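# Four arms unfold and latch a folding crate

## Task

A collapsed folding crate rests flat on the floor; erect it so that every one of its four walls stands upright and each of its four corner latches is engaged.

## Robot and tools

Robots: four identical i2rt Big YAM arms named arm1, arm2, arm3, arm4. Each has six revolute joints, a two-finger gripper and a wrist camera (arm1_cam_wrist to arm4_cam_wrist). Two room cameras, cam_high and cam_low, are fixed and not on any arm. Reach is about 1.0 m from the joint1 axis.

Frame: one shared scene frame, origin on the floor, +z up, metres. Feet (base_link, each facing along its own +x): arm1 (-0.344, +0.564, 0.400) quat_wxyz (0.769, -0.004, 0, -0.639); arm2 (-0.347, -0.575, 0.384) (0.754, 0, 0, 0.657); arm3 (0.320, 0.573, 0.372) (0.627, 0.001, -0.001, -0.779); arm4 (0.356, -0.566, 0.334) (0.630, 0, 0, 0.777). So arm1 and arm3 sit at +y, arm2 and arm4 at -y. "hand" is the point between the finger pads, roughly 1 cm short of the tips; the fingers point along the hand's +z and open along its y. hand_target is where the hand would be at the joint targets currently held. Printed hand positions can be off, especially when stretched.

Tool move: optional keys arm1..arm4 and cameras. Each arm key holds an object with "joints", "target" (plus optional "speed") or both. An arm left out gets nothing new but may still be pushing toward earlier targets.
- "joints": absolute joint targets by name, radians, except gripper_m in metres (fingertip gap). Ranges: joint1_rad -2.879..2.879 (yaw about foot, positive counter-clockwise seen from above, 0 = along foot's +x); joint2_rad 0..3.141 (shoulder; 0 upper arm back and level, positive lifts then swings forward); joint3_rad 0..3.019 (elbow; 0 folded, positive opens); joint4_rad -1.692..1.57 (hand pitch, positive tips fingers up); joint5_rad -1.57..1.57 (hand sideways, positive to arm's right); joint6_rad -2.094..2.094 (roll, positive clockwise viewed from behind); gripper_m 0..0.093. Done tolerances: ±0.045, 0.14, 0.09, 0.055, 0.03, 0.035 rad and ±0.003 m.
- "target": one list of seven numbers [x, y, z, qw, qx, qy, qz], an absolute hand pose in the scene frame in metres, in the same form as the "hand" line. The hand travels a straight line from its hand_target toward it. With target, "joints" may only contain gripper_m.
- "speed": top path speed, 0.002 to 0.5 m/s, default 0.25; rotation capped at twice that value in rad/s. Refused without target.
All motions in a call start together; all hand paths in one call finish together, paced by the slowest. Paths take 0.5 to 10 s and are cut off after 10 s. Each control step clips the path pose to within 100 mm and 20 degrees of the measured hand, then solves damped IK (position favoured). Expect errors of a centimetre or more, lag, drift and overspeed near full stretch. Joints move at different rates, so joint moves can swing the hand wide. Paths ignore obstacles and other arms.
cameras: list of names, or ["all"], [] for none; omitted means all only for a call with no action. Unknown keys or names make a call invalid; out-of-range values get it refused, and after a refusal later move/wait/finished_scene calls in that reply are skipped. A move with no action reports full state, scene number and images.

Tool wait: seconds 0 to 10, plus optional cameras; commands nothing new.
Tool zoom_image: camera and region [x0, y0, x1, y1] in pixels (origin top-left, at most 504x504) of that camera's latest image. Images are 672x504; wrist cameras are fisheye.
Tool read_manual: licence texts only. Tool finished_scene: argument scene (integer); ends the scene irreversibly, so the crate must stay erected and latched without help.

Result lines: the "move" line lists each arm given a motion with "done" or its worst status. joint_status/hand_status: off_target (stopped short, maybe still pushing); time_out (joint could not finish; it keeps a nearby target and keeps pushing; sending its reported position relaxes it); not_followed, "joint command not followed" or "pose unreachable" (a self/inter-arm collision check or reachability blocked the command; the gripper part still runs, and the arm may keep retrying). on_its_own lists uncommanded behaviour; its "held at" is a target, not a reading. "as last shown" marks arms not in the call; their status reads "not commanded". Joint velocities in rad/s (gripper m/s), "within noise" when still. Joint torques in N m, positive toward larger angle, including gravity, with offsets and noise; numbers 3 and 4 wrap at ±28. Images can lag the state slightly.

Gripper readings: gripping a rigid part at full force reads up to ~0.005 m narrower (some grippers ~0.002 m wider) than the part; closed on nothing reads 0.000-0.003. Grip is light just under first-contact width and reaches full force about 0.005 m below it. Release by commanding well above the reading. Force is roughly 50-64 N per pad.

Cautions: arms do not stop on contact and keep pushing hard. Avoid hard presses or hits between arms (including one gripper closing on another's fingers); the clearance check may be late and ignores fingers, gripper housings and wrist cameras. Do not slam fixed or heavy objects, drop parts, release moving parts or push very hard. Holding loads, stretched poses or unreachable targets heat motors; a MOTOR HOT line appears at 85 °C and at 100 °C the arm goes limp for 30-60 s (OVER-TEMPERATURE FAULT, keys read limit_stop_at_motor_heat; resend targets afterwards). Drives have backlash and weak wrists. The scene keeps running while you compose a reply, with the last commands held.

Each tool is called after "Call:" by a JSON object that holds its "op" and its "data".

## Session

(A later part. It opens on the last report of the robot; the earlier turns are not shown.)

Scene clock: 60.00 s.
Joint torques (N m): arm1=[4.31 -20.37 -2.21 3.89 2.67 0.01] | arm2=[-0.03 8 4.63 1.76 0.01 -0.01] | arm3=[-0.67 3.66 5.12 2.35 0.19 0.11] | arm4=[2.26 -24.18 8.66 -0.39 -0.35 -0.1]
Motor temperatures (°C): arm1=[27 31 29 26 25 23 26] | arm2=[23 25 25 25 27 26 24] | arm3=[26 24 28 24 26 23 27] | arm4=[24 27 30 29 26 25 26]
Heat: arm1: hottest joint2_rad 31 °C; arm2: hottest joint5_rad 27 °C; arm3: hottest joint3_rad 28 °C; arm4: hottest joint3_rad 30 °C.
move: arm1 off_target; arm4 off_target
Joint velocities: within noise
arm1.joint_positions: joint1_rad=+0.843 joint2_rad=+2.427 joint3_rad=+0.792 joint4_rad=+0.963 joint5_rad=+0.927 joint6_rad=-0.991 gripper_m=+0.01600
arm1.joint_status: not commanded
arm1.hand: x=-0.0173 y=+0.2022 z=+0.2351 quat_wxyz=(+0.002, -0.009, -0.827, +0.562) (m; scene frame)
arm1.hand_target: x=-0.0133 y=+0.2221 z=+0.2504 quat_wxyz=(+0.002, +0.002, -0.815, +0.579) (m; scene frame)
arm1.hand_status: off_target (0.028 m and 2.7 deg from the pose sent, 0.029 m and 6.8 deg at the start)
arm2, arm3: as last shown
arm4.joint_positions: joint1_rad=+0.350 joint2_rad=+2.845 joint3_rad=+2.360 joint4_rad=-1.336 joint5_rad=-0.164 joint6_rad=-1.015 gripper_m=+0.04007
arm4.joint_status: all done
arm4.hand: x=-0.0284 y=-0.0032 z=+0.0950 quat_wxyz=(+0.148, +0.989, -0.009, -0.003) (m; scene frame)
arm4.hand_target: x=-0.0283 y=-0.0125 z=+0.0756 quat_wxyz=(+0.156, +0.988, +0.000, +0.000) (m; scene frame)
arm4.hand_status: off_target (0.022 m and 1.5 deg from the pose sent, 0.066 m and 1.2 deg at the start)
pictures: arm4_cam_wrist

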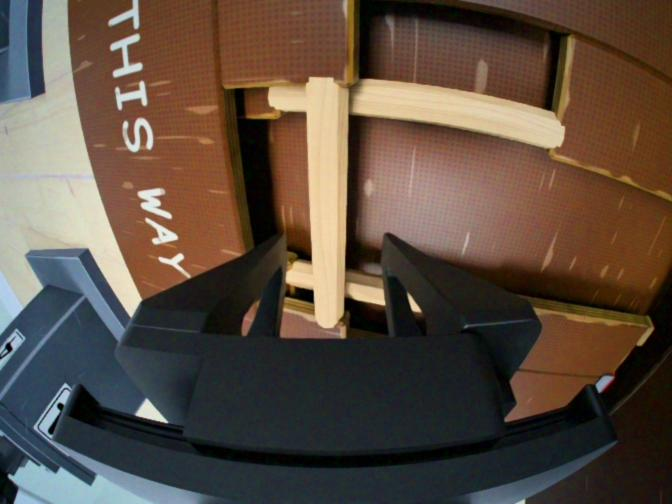

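Call:
{"op": "move", "data": {"arm1": {"target": [-0.013, 0.218, 0.246, 0, 0, 0.8148, -0.5798], "speed": 0.06}, "arm4": {"target": [-0.031, -0.016, 0.045, 0.1564, 0.9877, 0, 0], "speed": 0.1, "joints": {"gripper_m": 0.038}}, "cameras": ["arm4_cam_wrist"]}}

Call:
{"op": "move", "data": {"arm4": {"target": [-0.034, -0.0215, 0.024, 0.1564, 0.9877, 0, 0], "speed": 0.08, "joints": {"gripper_m": 0.038}}, "cameras": ["arm4_cam_wrist", "cam_high"]}}

Scene clock: 62.80 s.
Joint torques (N m): arm1=[3.37 -19.72 -1.5 3.56 2.15 0] | arm2=[-0.09 8 4.62 1.77 0.02 -0.02] | arm3=[-0.91 3.78 5.23 2.24 0.17 0.11] | arm4=[2.43 -24.06 11.37 -0.62 -0.35 -0.04]
Motor temperatures (°C): arm1=[27 31 29 26 26 23 26] | arm2=[23 25 25 25 27 26 24] | arm3=[26 24 28 24 26 23 27] | arm4=[24 27 30 29 26 25 26]
Heat: arm1: hottest joint2_rad 31 °C; arm2: hottest joint5_rad 27 °C; arm3: hottest joint3_rad 28 °C; arm4: hottest joint3_rad 30 °C.
move: arm1 off_target; arm4 off_target
Joint velocities: within noise
arm1.joint_positions: joint1_rad=+0.843 joint2_rad=+2.435 joint3_rad=+0.793 joint4_rad=+0.983 joint5_rad=+0.932 joint6_rad=-1.002 gripper_m=+0.01600
arm1.joint_status: not commanded
arm1.hand: x=-0.0174 y=+0.2017 z=+0.2350 quat_wxyz=(+0.002, -0.009, -0.824, +0.566) (m; scene frame)
arm1.hand_target: x=-0.0135 y=+0.2172 z=+0.2454 quat_wxyz=(+0.001, +0.000, -0.815, +0.579) (m; scene frame)
arm1.hand_status: off_target (0.020 m and 2.2 deg from the pose sent, 0.020 m and 2.7 deg at the start)
arm2, arm3: as last shown
arm4.joint_positions: joint1_rad=+0.356 joint2_rad=+2.909 joint3_rad=+2.362 joint4_rad=-1.309 joint5_rad=-0.165 joint6_rad=-1.015 gripper_m=+0.03807
arm4.joint_status: all done
arm4.hand: x=-0.0224 y=-0.0209 z=+0.0518 quat_wxyz=(+0.163, +0.987, -0.008, +0.006) (m; scene frame)
arm4.hand_target: x=-0.0316 y=-0.0180 z=+0.0451 quat_wxyz=(+0.156, +0.988, +0.001, +0.000) (m; scene frame)
arm4.hand_status: off_target (0.012 m and 1.4 deg from the pose sent, 0.052 m and 1.5 deg at the start)
pictures: arm4_cam_wrist

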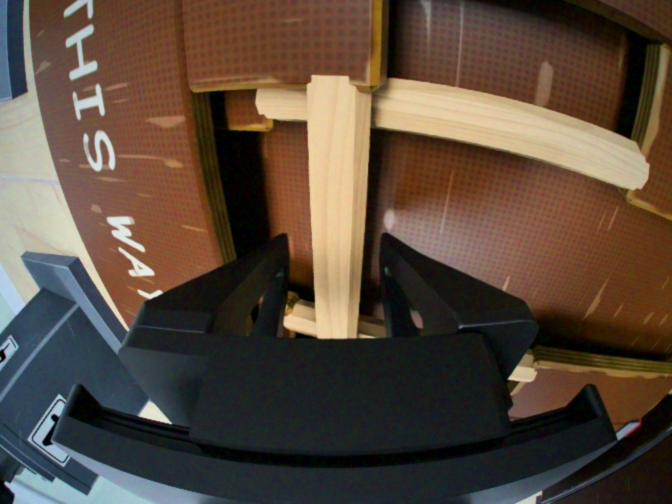

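Scene clock: 64.27 s.
Joint torques (N m): arm1=[3.19 -19.66 -1.4 3.51 2.17 -0.01] | arm2=[-0.09 8 4.63 1.76 0.02 -0.02] | arm3=[-0.91 4.07 5.26 2.4 0.19 0.11] | arm4=[2.08 -23.59 11.28 -0.55 -0.35 0.05]
Motor temperatures (°C): arm1=[27 32 29 26 26 23 26] | arm2=[23 25 25 25 27 26 24] | arm3=[26 24 28 24 26 23 27] | arm4=[24 27 30 29 26 25 26]
Heat: arm1: hottest joint2_rad 32 °C; arm2: hottest joint5_rad 27 °C; arm3: hottest joint3_rad 28 °C; arm4: hottest joint3_rad 30 °C.
move: arm4 off_target
Joint velocities: within noise
arm1, arm2, arm3: as last shown
arm4.joint_positions: joint1_rad=+0.361 joint2_rad=+2.944 joint3_rad=+2.390 joint4_rad=-1.293 joint5_rad=-0.167 joint6_rad=-1.015 gripper_m=+0.03807
arm4.joint_status: all done
arm4.hand: x=-0.0256 y=-0.0221 z=+0.0352 quat_wxyz=(+0.160, +0.987, -0.005, +0.003) (m; scene frame)
arm4.hand_target: x=-0.0334 y=-0.0214 z=+0.0251 quat_wxyz=(+0.155, +0.988, +0.000, -0.001) (m; scene frame)
arm4.hand_status: off_target (0.014 m and 0.9 deg from the pose sent, 0.030 m and 1.4 deg at the start)
pictures: arm4_cam_wrist, cam_high

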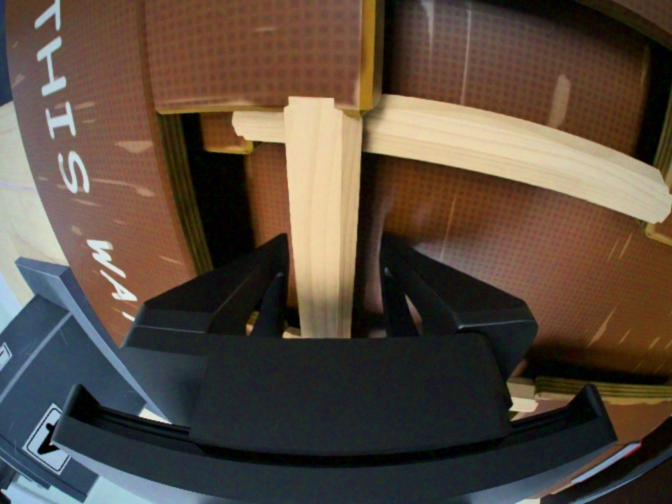

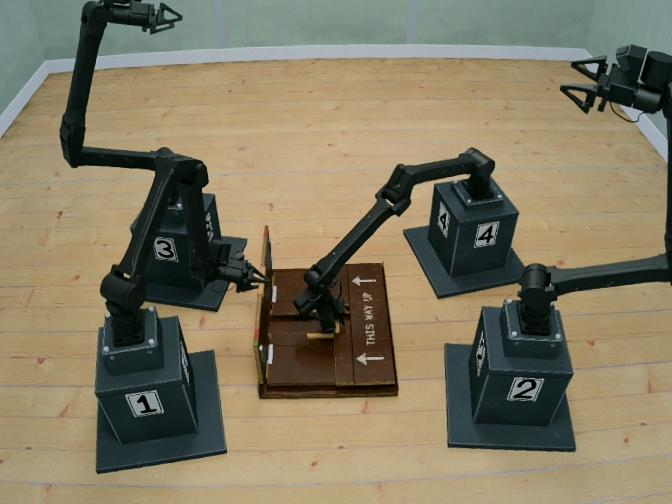

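Call:
{"op": "move", "data": {"arm4": {"joints": {"gripper_m": 0.006}}, "cameras": ["arm4_cam_wrist"]}}

Scene clock: 66.77 s.
Joint torques (N m): arm1=[3.02 -19.55 -1.66 3.64 2.19 -0.06] | arm2=[-0.03 7.94 4.63 1.77 0.01 -0.01] | arm3=[-0.56 3.66 5.23 2.35 0.19 0.11] | arm4=[2.55 -23.12 11.22 -0.35 -0.18 0.06]
Motor temperatures (°C): arm1=[27 32 28 26 26 23 26] | arm2=[23 25 25 25 27 26 24] | arm3=[26 24 28 24 26 23 27] | arm4=[24 28 30 29 26 25 26]
Heat: arm1: hottest joint2_rad 32 °C; arm2: hottest joint5_rad 27 °C; arm3: hottest joint3_rad 28 °C; arm4: hottest joint3_rad 30 °C.
move: arm4 off_target
Joint velocities: within noise
arm1, arm2, arm3: as last shown
arm4.joint_positions: joint1_rad=+0.359 joint2_rad=+2.944 joint3_rad=+2.390 joint4_rad=-1.307 joint5_rad=-0.173 joint6_rad=-1.013 gripper_m=+0.01491
arm4.joint_status: gripper_m off_target (ended at +0.01494, target +0.00600)
arm4.hand: x=-0.0239 y=-0.0248 z=+0.0363 quat_wxyz=(+0.168, +0.986, -0.008, +0.005) (m; scene frame)
arm4.hand_target: x=-0.0317 y=-0.0226 z=+0.0256 quat_wxyz=(+0.159, +0.987, -0.002, +0.001) (m; scene frame)
arm4.hand_status: not commanded
pictures: arm4_cam_wrist

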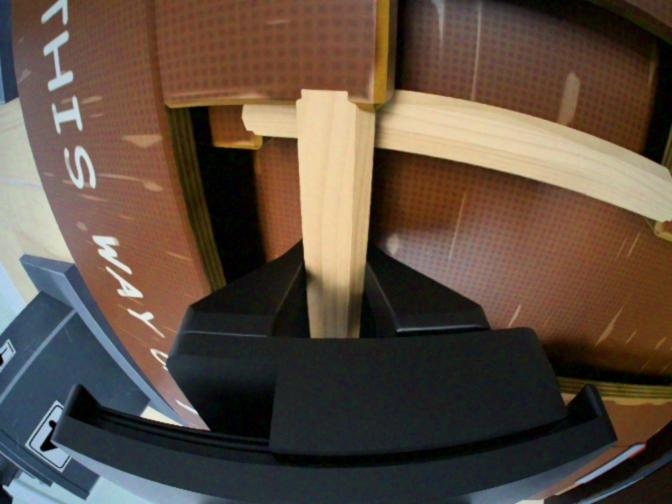

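Call:
{"op": "move", "data": {"arm4": {"target": [-0.036, -0.026, 0.097, 0.0087, 1, 0, 0], "speed": 0.1, "joints": {"gripper_m": 0.006}}}}

Call:
{"op": "move", "data": {"arm4": {"target": [-0.036, -0.041, 0.144, -0.1219, 0.9925, 0, 0], "speed": 0.1, "joints": {"gripper_m": 0.006}}, "cameras": ["arm4_cam_wrist"]}}

Call:
{"op": "move", "data": {"arm4": {"target": [-0.036, -0.069, 0.184, -0.2504, 0.9681, 0, 0], "speed": 0.1, "joints": {"gripper_m": 0.006}}}}

Call:
{"op": "move", "data": {"arm4": {"target": [-0.036, -0.112, 0.216, -0.3746, 0.9272, 0, 0], "speed": 0.1, "joints": {"gripper_m": 0.006}}, "cameras": ["arm4_cam_wrist"]}}

Call:
{"op": "move", "data": {"arm4": {"target": [-0.036, -0.152, 0.235, -0.4617, 0.8870, 0, 0], "speed": 0.1, "joints": {"gripper_m": 0.006}}}}

Call:
{"op": "move", "data": {"arm4": {"target": [-0.036, -0.189, 0.243, -0.5446, 0.8387, 0, 0], "speed": 0.08, "joints": {"gripper_m": 0.006}}, "cameras": ["arm4_cam_wrist", "cam_high"]}}

Scene clock: 70.93 s.
Joint torques (N m): arm1=[3.84 -19.25 -1.54 3.52 2.18 0.01] | arm2=[-0.09 8 4.64 1.77 0.01 -0.01] | arm3=[-0.56 3.96 5.23 2.35 0.17 0.11] | arm4=[2.96 -26.34 6.37 0.16 -0.07 0.08]
Motor temperatures (°C): arm1=[27 32 28 27 27 23 26] | arm2=[23 25 25 25 27 26 24] | arm3=[26 24 28 24 26 23 27] | arm4=[24 29 30 29 26 25 26]
Heat: arm1: hottest joint2_rad 32 °C; arm2: hottest joint5_rad 27 °C; arm3: hottest joint3_rad 28 °C; arm4: hottest joint3_rad 30 °C.
move: arm4 off_target
Joint velocities: within noise
arm1, arm2, arm3: as last shown
arm4.joint_positions: joint1_rad=+0.401 joint2_rad=+2.636 joint3_rad=+1.908 joint4_rad=-0.871 joint5_rad=-0.012 joint6_rad=-0.944 gripper_m=+0.01488
arm4.joint_status: gripper_m off_target (ended at +0.01488, target +0.00600)
arm4.hand: x=-0.0250 y=-0.0224 z=+0.0869 quat_wxyz=(+0.015, +1.000, -0.009, +0.003) (m; scene frame)
arm4.hand_target: x=-0.0350 y=-0.0251 z=+0.0964 quat_wxyz=(+0.008, +1.000, -0.001, +0.000) (m; scene frame)
arm4.hand_status: off_target (0.015 m and 1.3 deg from the pose sent, 0.062 m and 18.3 deg at the start)
pictures: none

Scene clock: 72.87 s.
Joint torques (N m): arm1=[3.43 -19.19 -1.55 3.63 2.18 -0.05] | arm2=[-0.09 7.94 4.63 1.76 0.01 -0.01] | arm3=[-0.85 3.78 5.18 2.29 0.15 0.09] | arm4=[3.14 -24.47 5.89 0.58 -0.04 0.08]
Motor temperatures (°C): arm1=[27 32 28 27 27 23 26] | arm2=[23 25 25 25 27 26 24] | arm3=[26 24 28 24 26 23 27] | arm4=[24 29 30 29 26 25 27]
Heat: arm1: hottest joint2_rad 32 °C; arm2: hottest joint5_rad 27 °C; arm3: hottest joint3_rad 28 °C; arm4: hottest joint3_rad 30 °C.
move: arm4 off_target
Joint velocities: within noise
arm1, arm2, arm3: as last shown
arm4.joint_positions: joint1_rad=+0.456 joint2_rad=+2.435 joint3_rad=+1.600 joint4_rad=-0.558 joint5_rad=+0.152 joint6_rad=-0.901 gripper_m=+0.01486
arm4.joint_status: gripper_m off_target (ended at +0.01487, target +0.00600)
arm4.hand: x=-0.0255 y=-0.0350 z=+0.1337 quat_wxyz=(-0.116, +0.993, -0.010, +0.005) (m; scene frame)
arm4.hand_target: x=-0.0359 y=-0.0404 z=+0.1437 quat_wxyz=(-0.122, +0.993, +0.000, +0.000) (m; scene frame)
arm4.hand_status: off_target (0.016 m and 1.4 deg from the pose sent, 0.061 m and 15.8 deg at the start)
pictures: arm4_cam_wrist

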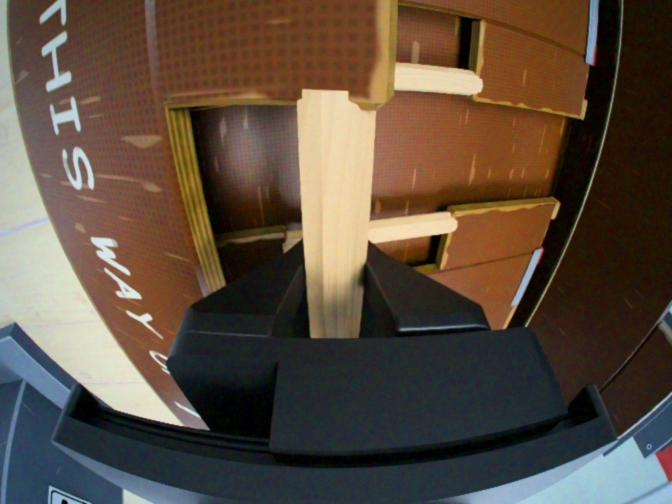

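Scene clock: 74.80 s.
Joint torques (N m): arm1=[3.55 -19.25 -1.5 3.51 2.17 -0.03] | arm2=[-0.09 7.94 4.63 1.77 0.02 -0.01] | arm3=[-0.62 3.96 5.11 2.36 0.18 0.09] | arm4=[3.31 -22.24 5.34 0.99 0 0.09]
Motor temperatures (°C): arm1=[27 32 28 27 27 23 26] | arm2=[23 25 25 25 27 26 24] | arm3=[26 24 28 24 26 23 27] | arm4=[24 29 30 29 26 25 27]
Heat: arm1: hottest joint2_rad 32 °C; arm2: hottest joint5_rad 27 °C; arm3: hottest joint3_rad 28 °C; arm4: hottest joint3_rad 30 °C.
move: arm4 off_target
Joint velocities: within noise
arm1, arm2, arm3: as last shown
arm4.joint_positions: joint1_rad=+0.531 joint2_rad=+2.286 joint3_rad=+1.340 joint4_rad=-0.256 joint5_rad=+0.339 joint6_rad=-0.872 gripper_m=+0.01486
arm4.joint_status: gripper_m off_target (ended at +0.01486, target +0.00600)
arm4.hand: x=-0.0257 y=-0.0607 z=+0.1743 quat_wxyz=(-0.245, +0.969, -0.012, +0.006) (m; scene frame)
arm4.hand_target: x=-0.0358 y=-0.0687 z=+0.1829 quat_wxyz=(-0.249, +0.968, +0.000, -0.001) (m; scene frame)
arm4.hand_status: off_target (0.016 m and 1.6 deg from the pose sent, 0.062 m and 15.7 deg at the start)
pictures: none

Scene clock: 76.73 s.
Joint torques (N m): arm1=[3.55 -19.37 -1.63 3.78 2.21 -0.02] | arm2=[-0.03 8 4.63 1.76 0.01 -0.01] | arm3=[-0.62 3.66 5.2 2.43 0.14 0.11] | arm4=[3.66 -20.37 4.36 1.14 0.01 0.1]
Motor temperatures (°C): arm1=[27 32 28 27 27 23 26] | arm2=[23 25 25 25 27 26 24] | arm3=[26 24 28 24 26 23 27] | arm4=[24 29 30 29 26 25 27]
Heat: arm1: hottest joint2_rad 32 °C; arm2: hottest joint5_rad 27 °C; arm3: hottest joint3_rad 28 °C; arm4: hottest joint3_rad 30 °C.
move: arm4 off_target
Joint velocities: within noise
arm1: as last shown
arm2.joint_positions: joint1_rad=-0.187 joint2_rad=+0.448 joint3_rad=+1.696 joint4_rad=-1.263 joint5_rad=+0.249 joint6_rad=-0.242 gripper_m=+0.09396
arm2.joint_status: not commanded
arm2.hand: x=-0.2825 y=-0.5188 z=+1.0983 quat_wxyz=(-0.653, +0.415, -0.579, -0.258) (m; scene frame)
arm2.hand_target: x=-0.2830 y=-0.5203 z=+1.1047 quat_wxyz=(-0.657, +0.411, -0.575, -0.261) (m; scene frame)
arm2.hand_status: not commanded
arm3.joint_positions: joint1_rad=+0.868 joint2_rad=+0.482 joint3_rad=+1.633 joint4_rad=-1.455 joint5_rad=+0.267 joint6_rad=-0.464 gripper_m=+0.09396
arm3.joint_status: not commanded
arm3.hand: x=+0.3451 y=+0.4623 z=+1.0140 quat_wxyz=(-0.385, -0.257, -0.760, +0.456) (m; scene frame)
arm3.hand_target: x=+0.3424 y=+0.4658 z=+1.0199 quat_wxyz=(-0.391, -0.257, -0.755, +0.460) (m; scene frame)
arm3.hand_status: not commanded
arm4.joint_positions: joint1_rad=+0.634 joint2_rad=+2.194 joint3_rad=+1.121 joint4_rad=+0.058 joint5_rad=+0.560 joint6_rad=-0.866 gripper_m=+0.01488
arm4.joint_status: gripper_m off_target (ended at +0.01487, target +0.00600)
arm4.hand: x=-0.0275 y=-0.0991 z=+0.2090 quat_wxyz=(-0.374, +0.927, -0.013, +0.006) (m; scene frame)
arm4.hand_target: x=-0.0373 y=-0.1106 z=+0.2164 quat_wxyz=(-0.376, +0.927, +0.001, -0.001) (m; scene frame)
arm4.hand_status: off_target (0.017 m and 1.6 deg from the pose sent, 0.067 m and 15.7 deg at the start)
pictures: arm4_cam_wrist

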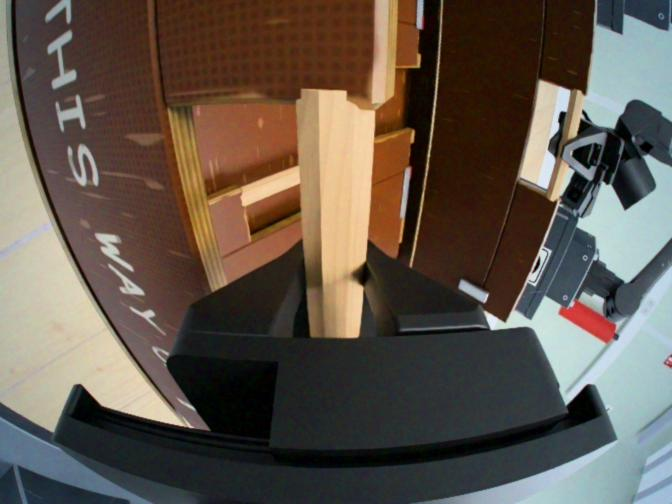

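Scene clock: 78.30 s.
Joint torques (N m): arm1=[3.84 -19.02 -1.42 3.59 2.17 0.02] | arm2=[-0.15 8 4.63 1.77 0.01 -0.01] | arm3=[-0.44 3.72 5.18 2.35 0.17 0.12] | arm4=[3.84 -19.19 3.34 1.33 0.11 0]
Motor temperatures (°C): arm1=[27 32 28 27 27 23 26] | arm2=[23 25 25 25 27 26 24] | arm3=[26 24 28 24 26 23 27] | arm4=[24 29 30 29 26 25 27]
Heat: arm1: hottest joint2_rad 32 °C; arm2: hottest joint5_rad 27 °C; arm3: hottest joint3_rad 28 °C; arm4: hottest joint3_rad 30 °C.
move: arm4 off_target
Joint velocities: within noise
arm1, arm2, arm3: as last shown
arm4.joint_positions: joint1_rad=+0.729 joint2_rad=+2.171 joint3_rad=+0.986 joint4_rad=+0.291 joint5_rad=+0.740 joint6_rad=-0.874 gripper_m=+0.01488
arm4.joint_status: gripper_m off_target (ended at +0.01488, target +0.00600)
arm4.hand: x=-0.0274 y=-0.1382 z=+0.2272 quat_wxyz=(-0.461, +0.887, -0.014, +0.008) (m; scene frame)
arm4.hand_target: x=-0.0359 y=-0.1509 z=+0.2346 quat_wxyz=(-0.462, +0.887, +0.004, +0.002) (m; scene frame)
arm4.hand_status: off_target (0.018 m and 1.9 deg from the pose sent, 0.060 m and 11.1 deg at the start)
pictures: none

Scene clock: 80.20 s.
Joint torques (N m): arm1=[3.43 -19.66 -1.68 3.6 2.19 0] | arm2=[-0.15 8 4.63 1.76 0.01 -0.01] | arm3=[-0.56 4.66 5.29 2.36 0.16 0.14] | arm4=[4.19 -17.55 2.47 2.37 0.71 -0.04]
Motor temperatures (°C): arm1=[27 32 28 27 27 23 26] | arm2=[23 25 25 25 27 26 24] | arm3=[26 24 28 24 26 23 27] | arm4=[24 29 29 29 26 25 27]
Heat: arm1: hottest joint2_rad 32 °C; arm2: hottest joint5_rad 27 °C; arm3: hottest joint3_rad 28 °C; arm4: hottest joint2_rad 29 °C.
move: arm4 off_target
Joint velocities: within noise
arm1.joint_positions: joint1_rad=+0.843 joint2_rad=+2.435 joint3_rad=+0.793 joint4_rad=+0.983 joint5_rad=+0.932 joint6_rad=-1.002 gripper_m=+0.01600
arm1.joint_status: not commanded
arm1.hand: x=-0.0174 y=+0.2017 z=+0.2350 quat_wxyz=(+0.002, -0.009, -0.824, +0.566) (m; scene frame)
arm1.hand_target: x=-0.0135 y=+0.2172 z=+0.2454 quat_wxyz=(+0.001, +0.000, -0.815, +0.579) (m; scene frame)
arm1.hand_status: not commanded
arm2, arm3: as last shown
arm4.joint_positions: joint1_rad=+0.823 joint2_rad=+2.205 joint3_rad=+0.895 joint4_rad=+0.549 joint5_rad=+0.912 joint6_rad=-0.921 gripper_m=+0.01491
arm4.joint_status: gripper_m off_target (ended at +0.01491, target +0.00600)
arm4.hand: x=-0.0280 y=-0.1750 z=+0.2362 quat_wxyz=(-0.538, +0.843, -0.014, +0.006) (m; scene frame)
arm4.hand_target: x=-0.0358 y=-0.1880 z=+0.2432 quat_wxyz=(-0.545, +0.838, +0.001, +0.001) (m; scene frame)
arm4.hand_status: off_target (0.018 m and 2.0 deg from the pose sent, 0.054 m and 11.3 deg at the start)
pictures: arm4_cam_wrist, cam_high

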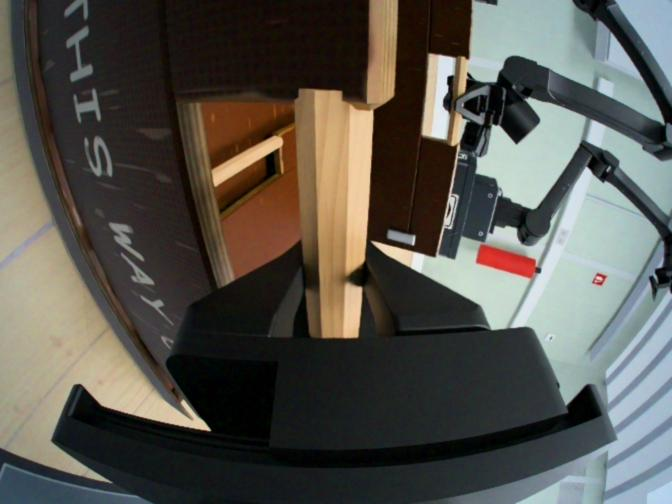

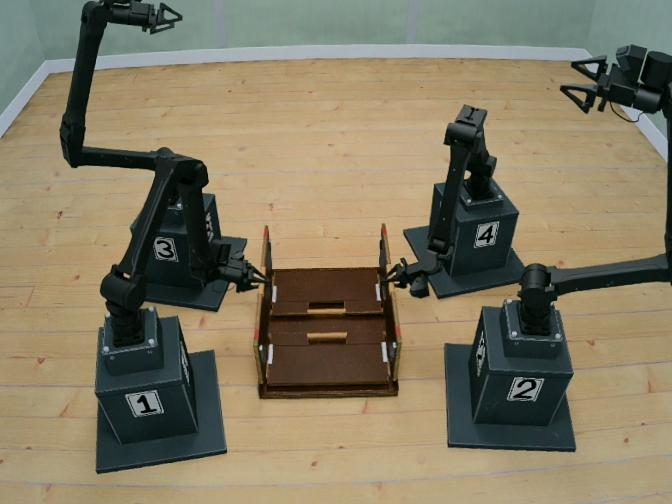

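Call:
{"op": "move", "data": {"arm4": {"target": [-0.036, -0.197, 0.246, -0.5798, 0.8148, 0, 0], "speed": 0.06, "joints": {"gripper_m": 0.006}}, "arm2": {"joints": {"joint1_rad": -0.312, "joint2_rad": 2.2, "joint3_rad": 1.73, "joint4_rad": -1.04, "joint5_rad": 0, "joint6_rad": -0.449, "gripper_m": 0.045}}, "cameras": ["arm2_cam_wrist", "arm4_cam_wrist"]}}

Scene clock: 83.47 s.
Joint torques (N m): arm1=[3.14 -19.19 -1.63 3.7 2.17 0.02] | arm2=[-0.97 -24.35 8.31 0.4 -0.13 -0.12] | arm3=[-0.56 3.78 5.16 2.35 0.15 0.12] | arm4=[5.48 -17.38 1.37 3.04 1.45 0.01]
Motor temperatures (°C): arm1=[27 32 28 27 28 23 26] | arm2=[23 25 25 25 27 26 24] | arm3=[26 24 28 24 26 23 27] | arm4=[24 29 29 29 27 25 27]
Heat: arm1: hottest joint2_rad 32 °C; arm2: hottest joint5_rad 27 °C; arm3: hottest joint3_rad 28 °C; arm4: hottest joint2_rad 29 °C.
move: arm2 done; arm4 off_target
Joint velocities: within noise
arm1, arm3: as last shown
arm2.joint_positions: joint1_rad=-0.295 joint2_rad=+2.213 joint3_rad=+1.702 joint4_rad=-1.041 joint5_rad=+0.002 joint6_rad=-0.441 gripper_m=+0.04513
arm2.joint_status: all done
arm2.hand: x=-0.0781 y=+0.0069 z=+0.3431 quat_wxyz=(-0.010, +0.711, -0.703, -0.002) (m; scene frame)
arm2.hand_target: x=-0.0677 y=+0.0156 z=+0.3536 quat_wxyz=(-0.023, +0.710, -0.704, -0.008) (m; scene frame)
arm2.hand_status: not commanded
arm4.joint_positions: joint1_rad=+0.832 joint2_rad=+2.243 joint3_rad=+0.888 joint4_rad=+0.690 joint5_rad=+0.955 joint6_rad=-0.993 gripper_m=+0.01488
arm4.joint_status: gripper_m off_target (ended at +0.01488, target +0.00600)
arm4.hand: x=-0.0287 y=-0.1750 z=+0.2379 quat_wxyz=(-0.567, +0.824, -0.013, +0.004) (m; scene frame)
arm4.hand_target: x=-0.0366 y=-0.1956 z=+0.2458 quat_wxyz=(-0.579, +0.815, +0.000, +0.000) (m; scene frame)
arm4.hand_status: off_target (0.025 m and 2.3 deg from the pose sent, 0.025 m and 6.1 deg at the start)
pictures: arm2_cam_wrist, arm4_cam_wrist

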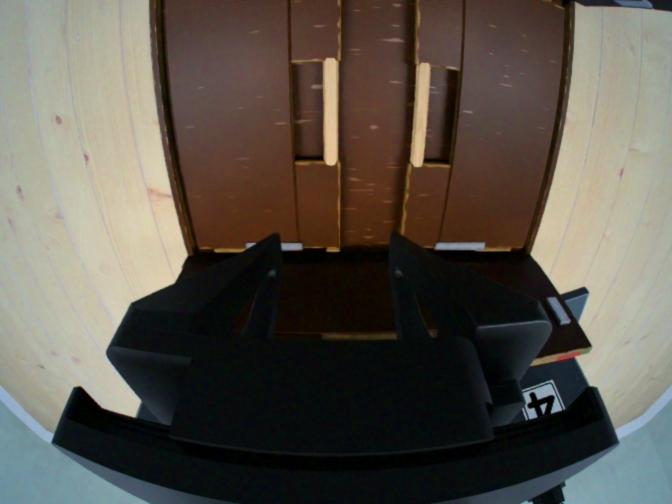

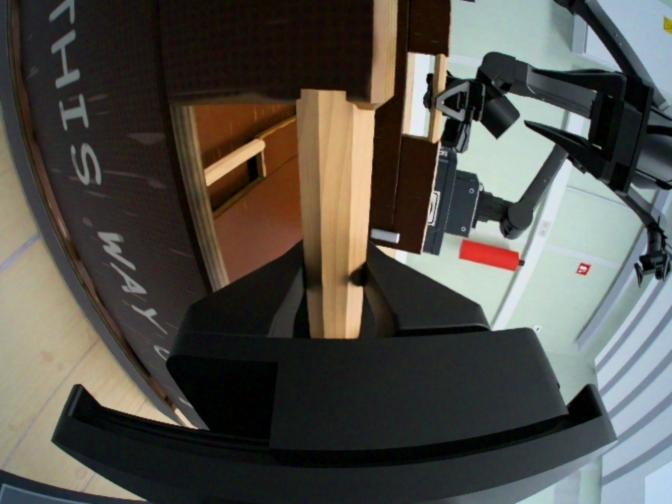

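Call:
{"op": "move", "data": {"arm4": {"target": [-0.036, -0.189, 0.243, -0.5798, 0.8148, 0, 0], "speed": 0.06, "joints": {"gripper_m": 0.006}}, "arm2": {"target": [-0.055, 0.016, 0.125, 0.1106, 0.6984, -0.6984, -0.1106], "speed": 0.2, "joints": {"gripper_m": 0.04}}, "cameras": ["arm2_cam_wrist"]}}

Scene clock: 87.57 s.
Joint torques (N m): arm1=[3.6 -19.78 -1.61 3.64 2.18 0.02] | arm2=[-0.79 -26.7 7.98 -0.29 -0.37 -0.16] | arm3=[-0.32 3.9 5.2 2.35 0.16 0.1] | arm4=[4.37 -16.79 2.22 2.97 1.01 -0.06]
Motor temperatures (°C): arm1=[27 33 28 27 28 23 26] | arm2=[23 25 25 25 27 26 24] | arm3=[26 24 28 24 26 23 27] | arm4=[24 29 29 29 27 25 27]
Heat: arm1: hottest joint2_rad 33 °C; arm2: hottest joint5_rad 27 °C; arm3: hottest joint3_rad 28 °C; arm4: hottest joint2_rad 29 °C.
move: arm2 off_target; arm4 off_target
Joint velocities: within noise
arm1, arm3: as last shown
arm2.joint_positions: joint1_rad=-0.391 joint2_rad=+2.736 joint3_rad=+2.019 joint4_rad=-1.047 joint5_rad=-0.269 joint6_rad=-0.533 gripper_m=+0.04013
arm2.joint_status: all done
arm2.hand: x=-0.0646 y=-0.0003 z=+0.1141 quat_wxyz=(+0.125, +0.690, -0.705, -0.105) (m; scene frame)
arm2.hand_target: x=-0.0535 y=+0.0120 z=+0.1246 quat_wxyz=(+0.111, +0.693, -0.703, -0.111) (m; scene frame)
arm2.hand_status: off_target (0.022 m and 2.1 deg from the pose sent, 0.219 m and 18.7 deg at the start)
arm4.joint_positions: joint1_rad=+0.832 joint2_rad=+2.249 joint3_rad=+0.888 joint4_rad=+0.707 joint5_rad=+0.958 joint6_rad=-1.004 gripper_m=+0.01488
arm4.joint_status: gripper_m off_target (ended at +0.01488, target +0.00600)
arm4.hand: x=-0.0287 y=-0.1747 z=+0.2373 quat_wxyz=(-0.570, +0.822, -0.012, +0.004) (m; scene frame)
arm4.hand_target: x=-0.0355 y=-0.1885 z=+0.2424 quat_wxyz=(-0.579, +0.815, +0.000, +0.001) (m; scene frame)
arm4.hand_status: off_target (0.017 m and 2.0 deg from the pose sent, 0.017 m and 2.3 deg at the start)
pictures: arm2_cam_wrist

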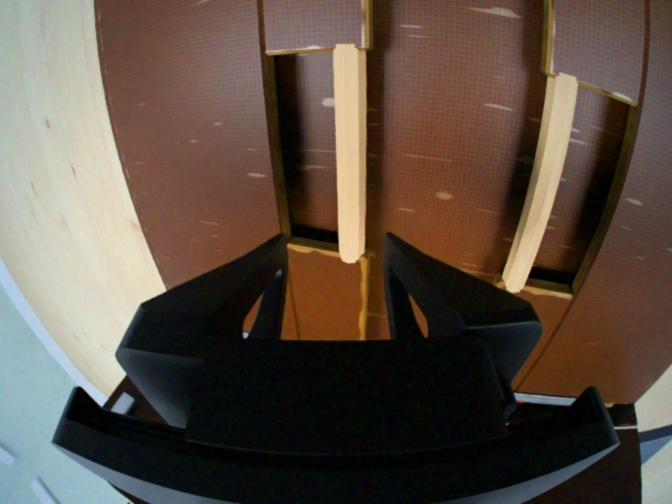

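Call:
{"op": "move", "data": {"arm2": {"target": [-0.063, 0.024, 0.072, 0.1106, 0.6984, -0.6984, -0.1106], "speed": 0.12, "joints": {"gripper_m": 0.04}}, "cameras": ["arm2_cam_wrist"]}}

Call:
{"op": "move", "data": {"arm2": {"target": [-0.078, 0.022, 0.030, 0.1106, 0.6984, -0.6984, -0.1106], "speed": 0.08, "joints": {"gripper_m": 0.04}}, "cameras": ["arm2_cam_wrist"]}}

Scene clock: 92.40 s.
Joint torques (N m): arm1=[3.66 -19.37 -1.63 3.64 2.2 0.04] | arm2=[0.97 -26.75 7.76 0.08 -0.37 -0.07] | arm3=[-0.67 4.13 5.27 2.3 0.15 0.12] | arm4=[4.37 -16.79 2.22 2.97 1.01 -0.05]
Motor temperatures (°C): arm1=[27 33 28 27 28 23 26] | arm2=[23 26 25 25 27 26 24] | arm3=[26 24 28 24 26 23 27] | arm4=[24 29 29 29 28 25 27]
Heat: arm1: hottest joint2_rad 33 °C; arm2: hottest joint5_rad 27 °C; arm3: hottest joint3_rad 28 °C; arm4: hottest joint2_rad 29 °C.
move: arm2 off_target
Joint velocities: within noise
arm1, arm3, arm4: as last shown
arm2.joint_positions: joint1_rad=-0.385 joint2_rad=+2.860 joint3_rad=+2.131 joint4_rad=-1.036 joint5_rad=-0.269 joint6_rad=-0.533 gripper_m=+0.04013
arm2.joint_status: all done
arm2.hand: x=-0.0659 y=+0.0053 z=+0.0636 quat_wxyz=(+0.126, +0.692, -0.703, -0.105) (m; scene frame)
arm2.hand_target: x=-0.0632 y=+0.0243 z=+0.0728 quat_wxyz=(+0.109, +0.699, -0.698, -0.111) (m; scene frame)
arm2.hand_status: off_target (0.021 m and 2.1 deg from the pose sent, 0.049 m and 2.1 deg at the start)
pictures: arm2_cam_wrist

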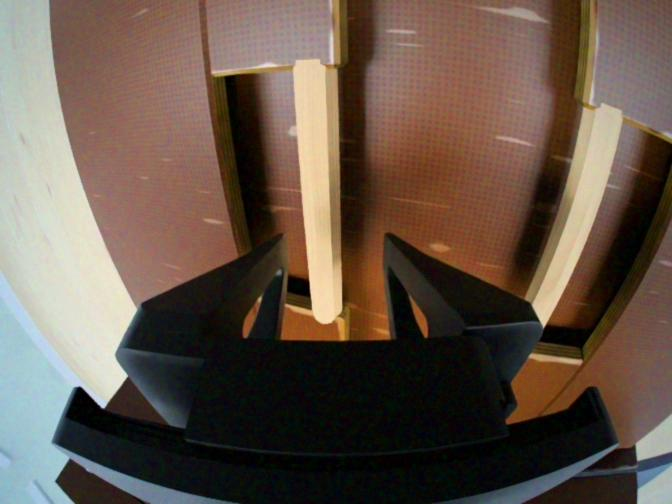

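Scene clock: 93.73 s.
Joint torques (N m): arm1=[3.66 -19.08 -1.68 3.66 2.22 0] | arm2=[0.97 -25.7 7.53 0.29 -0.36 0.03] | arm3=[-0.5 4.25 5.23 2.47 0.19 0.1] | arm4=[4.37 -16.79 2.22 2.96 1.01 -0.05]
Motor temperatures (°C): arm1=[27 33 28 27 28 23 26] | arm2=[23 26 25 25 27 26 24] | arm3=[26 24 28 24 26 23 27] | arm4=[24 29 28 29 28 25 27]
Heat: arm1: hottest joint2_rad 33 °C; arm2: hottest joint5_rad 27 °C; arm3: hottest joint3_rad 28 °C; arm4: hottest joint2_rad 29 °C.
move: arm2 off_target
Joint velocities: within noise
arm1, arm3, arm4: as last shown
arm2.joint_positions: joint1_rad=-0.367 joint2_rad=+2.926 joint3_rad=+2.162 joint4_rad=-0.995 joint5_rad=-0.274 joint6_rad=-0.524 gripper_m=+0.04013
arm2.joint_status: all done
arm2.hand: x=-0.0801 y=+0.0056 z=+0.0283 quat_wxyz=(+0.126, +0.696, -0.699, -0.106) (m; scene frame)
arm2.hand_target: x=-0.0792 y=+0.0216 z=+0.0308 quat_wxyz=(+0.111, +0.699, -0.698, -0.111) (m; scene frame)
arm2.hand_status: off_target (0.017 m and 1.8 deg from the pose sent, 0.039 m and 2.1 deg at the start)
pictures: arm2_cam_wrist

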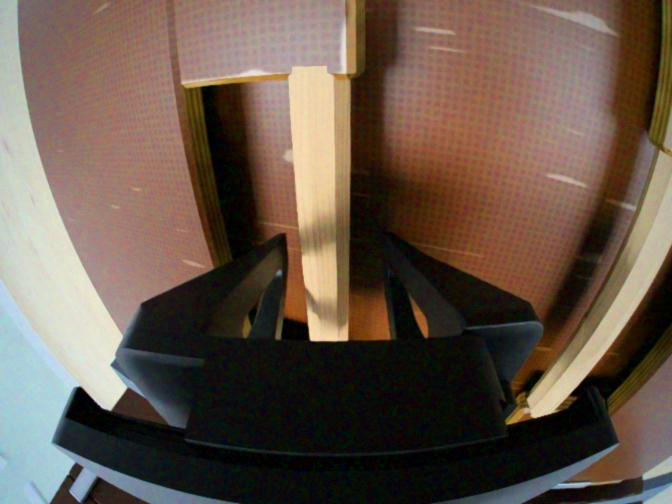

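Call:
{"op": "move", "data": {"arm2": {"target": [-0.087, 0.022, 0.013, 0.1106, 0.6984, -0.6984, -0.1106], "speed": 0.08, "joints": {"gripper_m": 0.04}}, "cameras": ["arm2_cam_wrist"]}}

Scene clock: 95.67 s.
Joint torques (N m): arm1=[3.31 -18.9 -1.52 3.69 2.17 -0.01] | arm2=[1.08 -23.88 7.36 0.65 -0.35 0.05] | arm3=[-0.79 4.19 5.24 2.29 0.15 0.13] | arm4=[4.37 -16.79 2.22 2.97 1.02 -0.06]
Motor temperatures (°C): arm1=[27 33 28 27 28 23 26] | arm2=[23 27 25 25 27 26 24] | arm3=[26 24 28 24 26 23 27] | arm4=[24 29 28 29 28 25 27]
Heat: arm1: hottest joint2_rad 33 °C; arm2: hottest joint2_rad 27 °C; arm3: hottest joint3_rad 28 °C; arm4: hottest joint2_rad 29 °C.
move: arm2 off_target
Joint velocities: within noise
arm1, arm3, arm4: as last shown
arm2.joint_positions: joint1_rad=-0.364 joint2_rad=+2.935 joint3_rad=+2.177 joint4_rad=-0.981 joint5_rad=-0.274 joint6_rad=-0.510 gripper_m=+0.04013
arm2.joint_status: all done
arm2.hand: x=-0.0787 y=+0.0121 z=+0.0256 quat_wxyz=(+0.117, +0.694, -0.703, -0.108) (m; scene frame)
arm2.hand_target: x=-0.0843 y=+0.0198 z=+0.0131 quat_wxyz=(+0.110, +0.697, -0.700, -0.110) (m; scene frame)
arm2.hand_status: off_target (0.018 m and 1.1 deg from the pose sent, 0.023 m and 1.8 deg at the start)
pictures: arm2_cam_wrist

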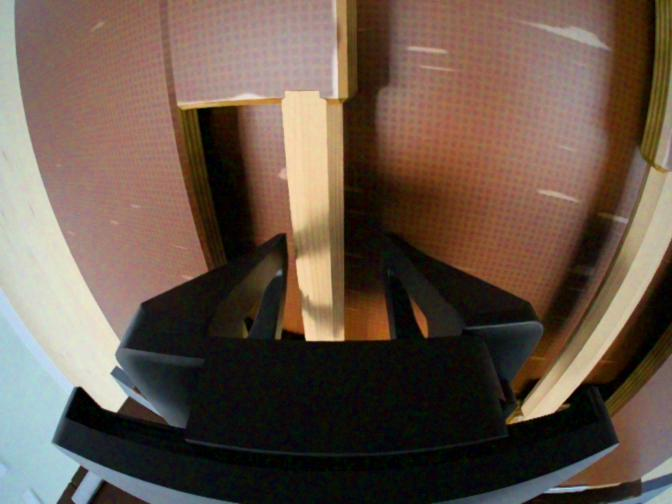

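Call:
{"op": "move", "data": {"arm2": {"target": [-0.098, 0.018, 0.005, 0.1106, 0.6984, -0.6984, -0.1106], "speed": 0.06, "joints": {"gripper_m": 0.04}}, "cameras": ["arm2_cam_wrist"]}}

Scene clock: 97.23 s.
Joint torques (N m): arm1=[3.9 -19.02 -1.43 3.71 2.17 0.02] | arm2=[1.85 -24.29 4.93 1.06 -0.4 -0.01] | arm3=[-0.56 4.07 5.14 2.39 0.17 0.11] | arm4=[4.37 -16.79 2.22 2.96 1.02 -0.05]
Motor temperatures (°C): arm1=[27 33 28 27 28 23 26] | arm2=[23 27 25 25 27 26 24] | arm3=[26 24 28 24 26 23 27] | arm4=[24 29 28 29 28 25 27]
Heat: arm1: hottest joint2_rad 33 °C; arm2: hottest joint2_rad 27 °C; arm3: hottest joint3_rad 28 °C; arm4: hottest joint2_rad 29 °C.
move: arm2 off_target
Joint velocities: within noise
arm1, arm4: as last shown
arm2.joint_positions: joint1_rad=-0.356 joint2_rad=+2.935 joint3_rad=+2.177 joint4_rad=-0.955 joint5_rad=-0.274 joint6_rad=-0.498 gripper_m=+0.04012
arm2.joint_status: all done
arm2.hand: x=-0.0803 y=+0.0196 z=+0.0246 quat_wxyz=(+0.106, +0.694, -0.704, -0.110) (m; scene frame)
arm2.hand_target: x=-0.0979 y=+0.0169 z=+0.0058 quat_wxyz=(+0.111, +0.699, -0.698, -0.110) (m; scene frame)
arm2.hand_status: off_target (0.026 m and 1.0 deg from the pose sent, 0.029 m and 1.1 deg at the start)
arm3.joint_positions: joint1_rad=+0.868 joint2_rad=+0.482 joint3_rad=+1.633 joint4_rad=-1.455 joint5_rad=+0.267 joint6_rad=-0.464 gripper_m=+0.09396
arm3.joint_status: not commanded
arm3.hand: x=+0.3451 y=+0.4623 z=+1.0140 quat_wxyz=(-0.385, -0.257, -0.760, +0.456) (m; scene frame)
arm3.hand_target: x=+0.3424 y=+0.4658 z=+1.0199 quat_wxyz=(-0.391, -0.257, -0.755, +0.460) (m; scene frame)
arm3.hand_status: not commanded
pictures: arm2_cam_wrist

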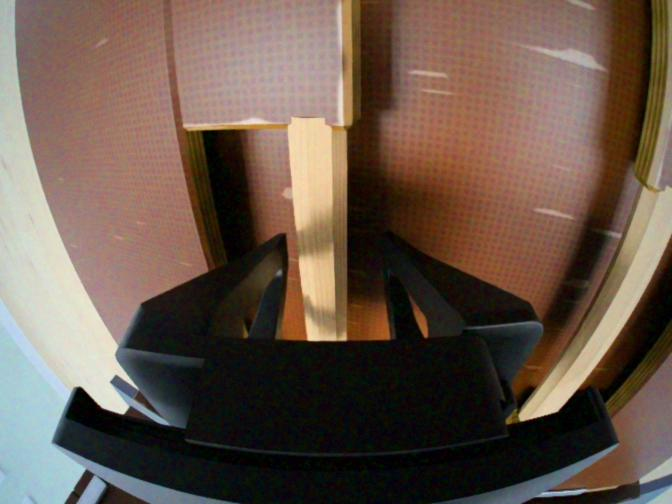

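Call:
{"op": "move", "data": {"arm2": {"joints": {"gripper_m": 0.006}}, "cameras": ["arm2_cam_wrist"]}}

Scene clock: 98.50 s.
Joint torques (N m): arm1=[3.49 -19.31 -1.55 3.56 2.2 0.04] | arm2=[1.2 -24.35 5.23 0.59 -0.13 -0.01] | arm3=[-0.56 3.66 5.12 2.33 0.16 0.11] | arm4=[4.37 -16.79 2.21 2.97 1.01 -0.05]
Motor temperatures (°C): arm1=[27 33 28 27 28 23 26] | arm2=[23 27 25 25 27 26 24] | arm3=[26 24 28 24 26 23 27] | arm4=[24 29 28 29 28 25 27]
Heat: arm1: hottest joint2_rad 33 °C; arm2: hottest joint2_rad 27 °C; arm3: hottest joint3_rad 28 °C; arm4: hottest joint2_rad 29 °C.
move: arm2 off_target
Joint velocities: within noise
arm1, arm3, arm4: as last shown
arm2.joint_positions: joint1_rad=-0.350 joint2_rad=+2.937 joint3_rad=+2.173 joint4_rad=-0.943 joint5_rad=-0.285 joint6_rad=-0.504 gripper_m=+0.01667
arm2.joint_status: gripper_m off_target (ended at +0.01671, target +0.00600)
arm2.hand: x=-0.0856 y=+0.0220 z=+0.0226 quat_wxyz=(+0.104, +0.698, -0.699, -0.116) (m; scene frame)
arm2.hand_target: x=-0.0982 y=+0.0170 z=+0.0059 quat_wxyz=(+0.111, +0.701, -0.696, -0.112) (m; scene frame)
arm2.hand_status: not commanded
pictures: arm2_cam_wrist

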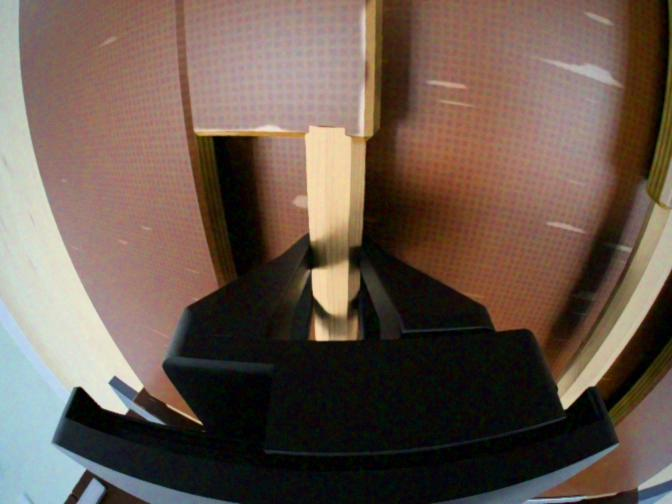

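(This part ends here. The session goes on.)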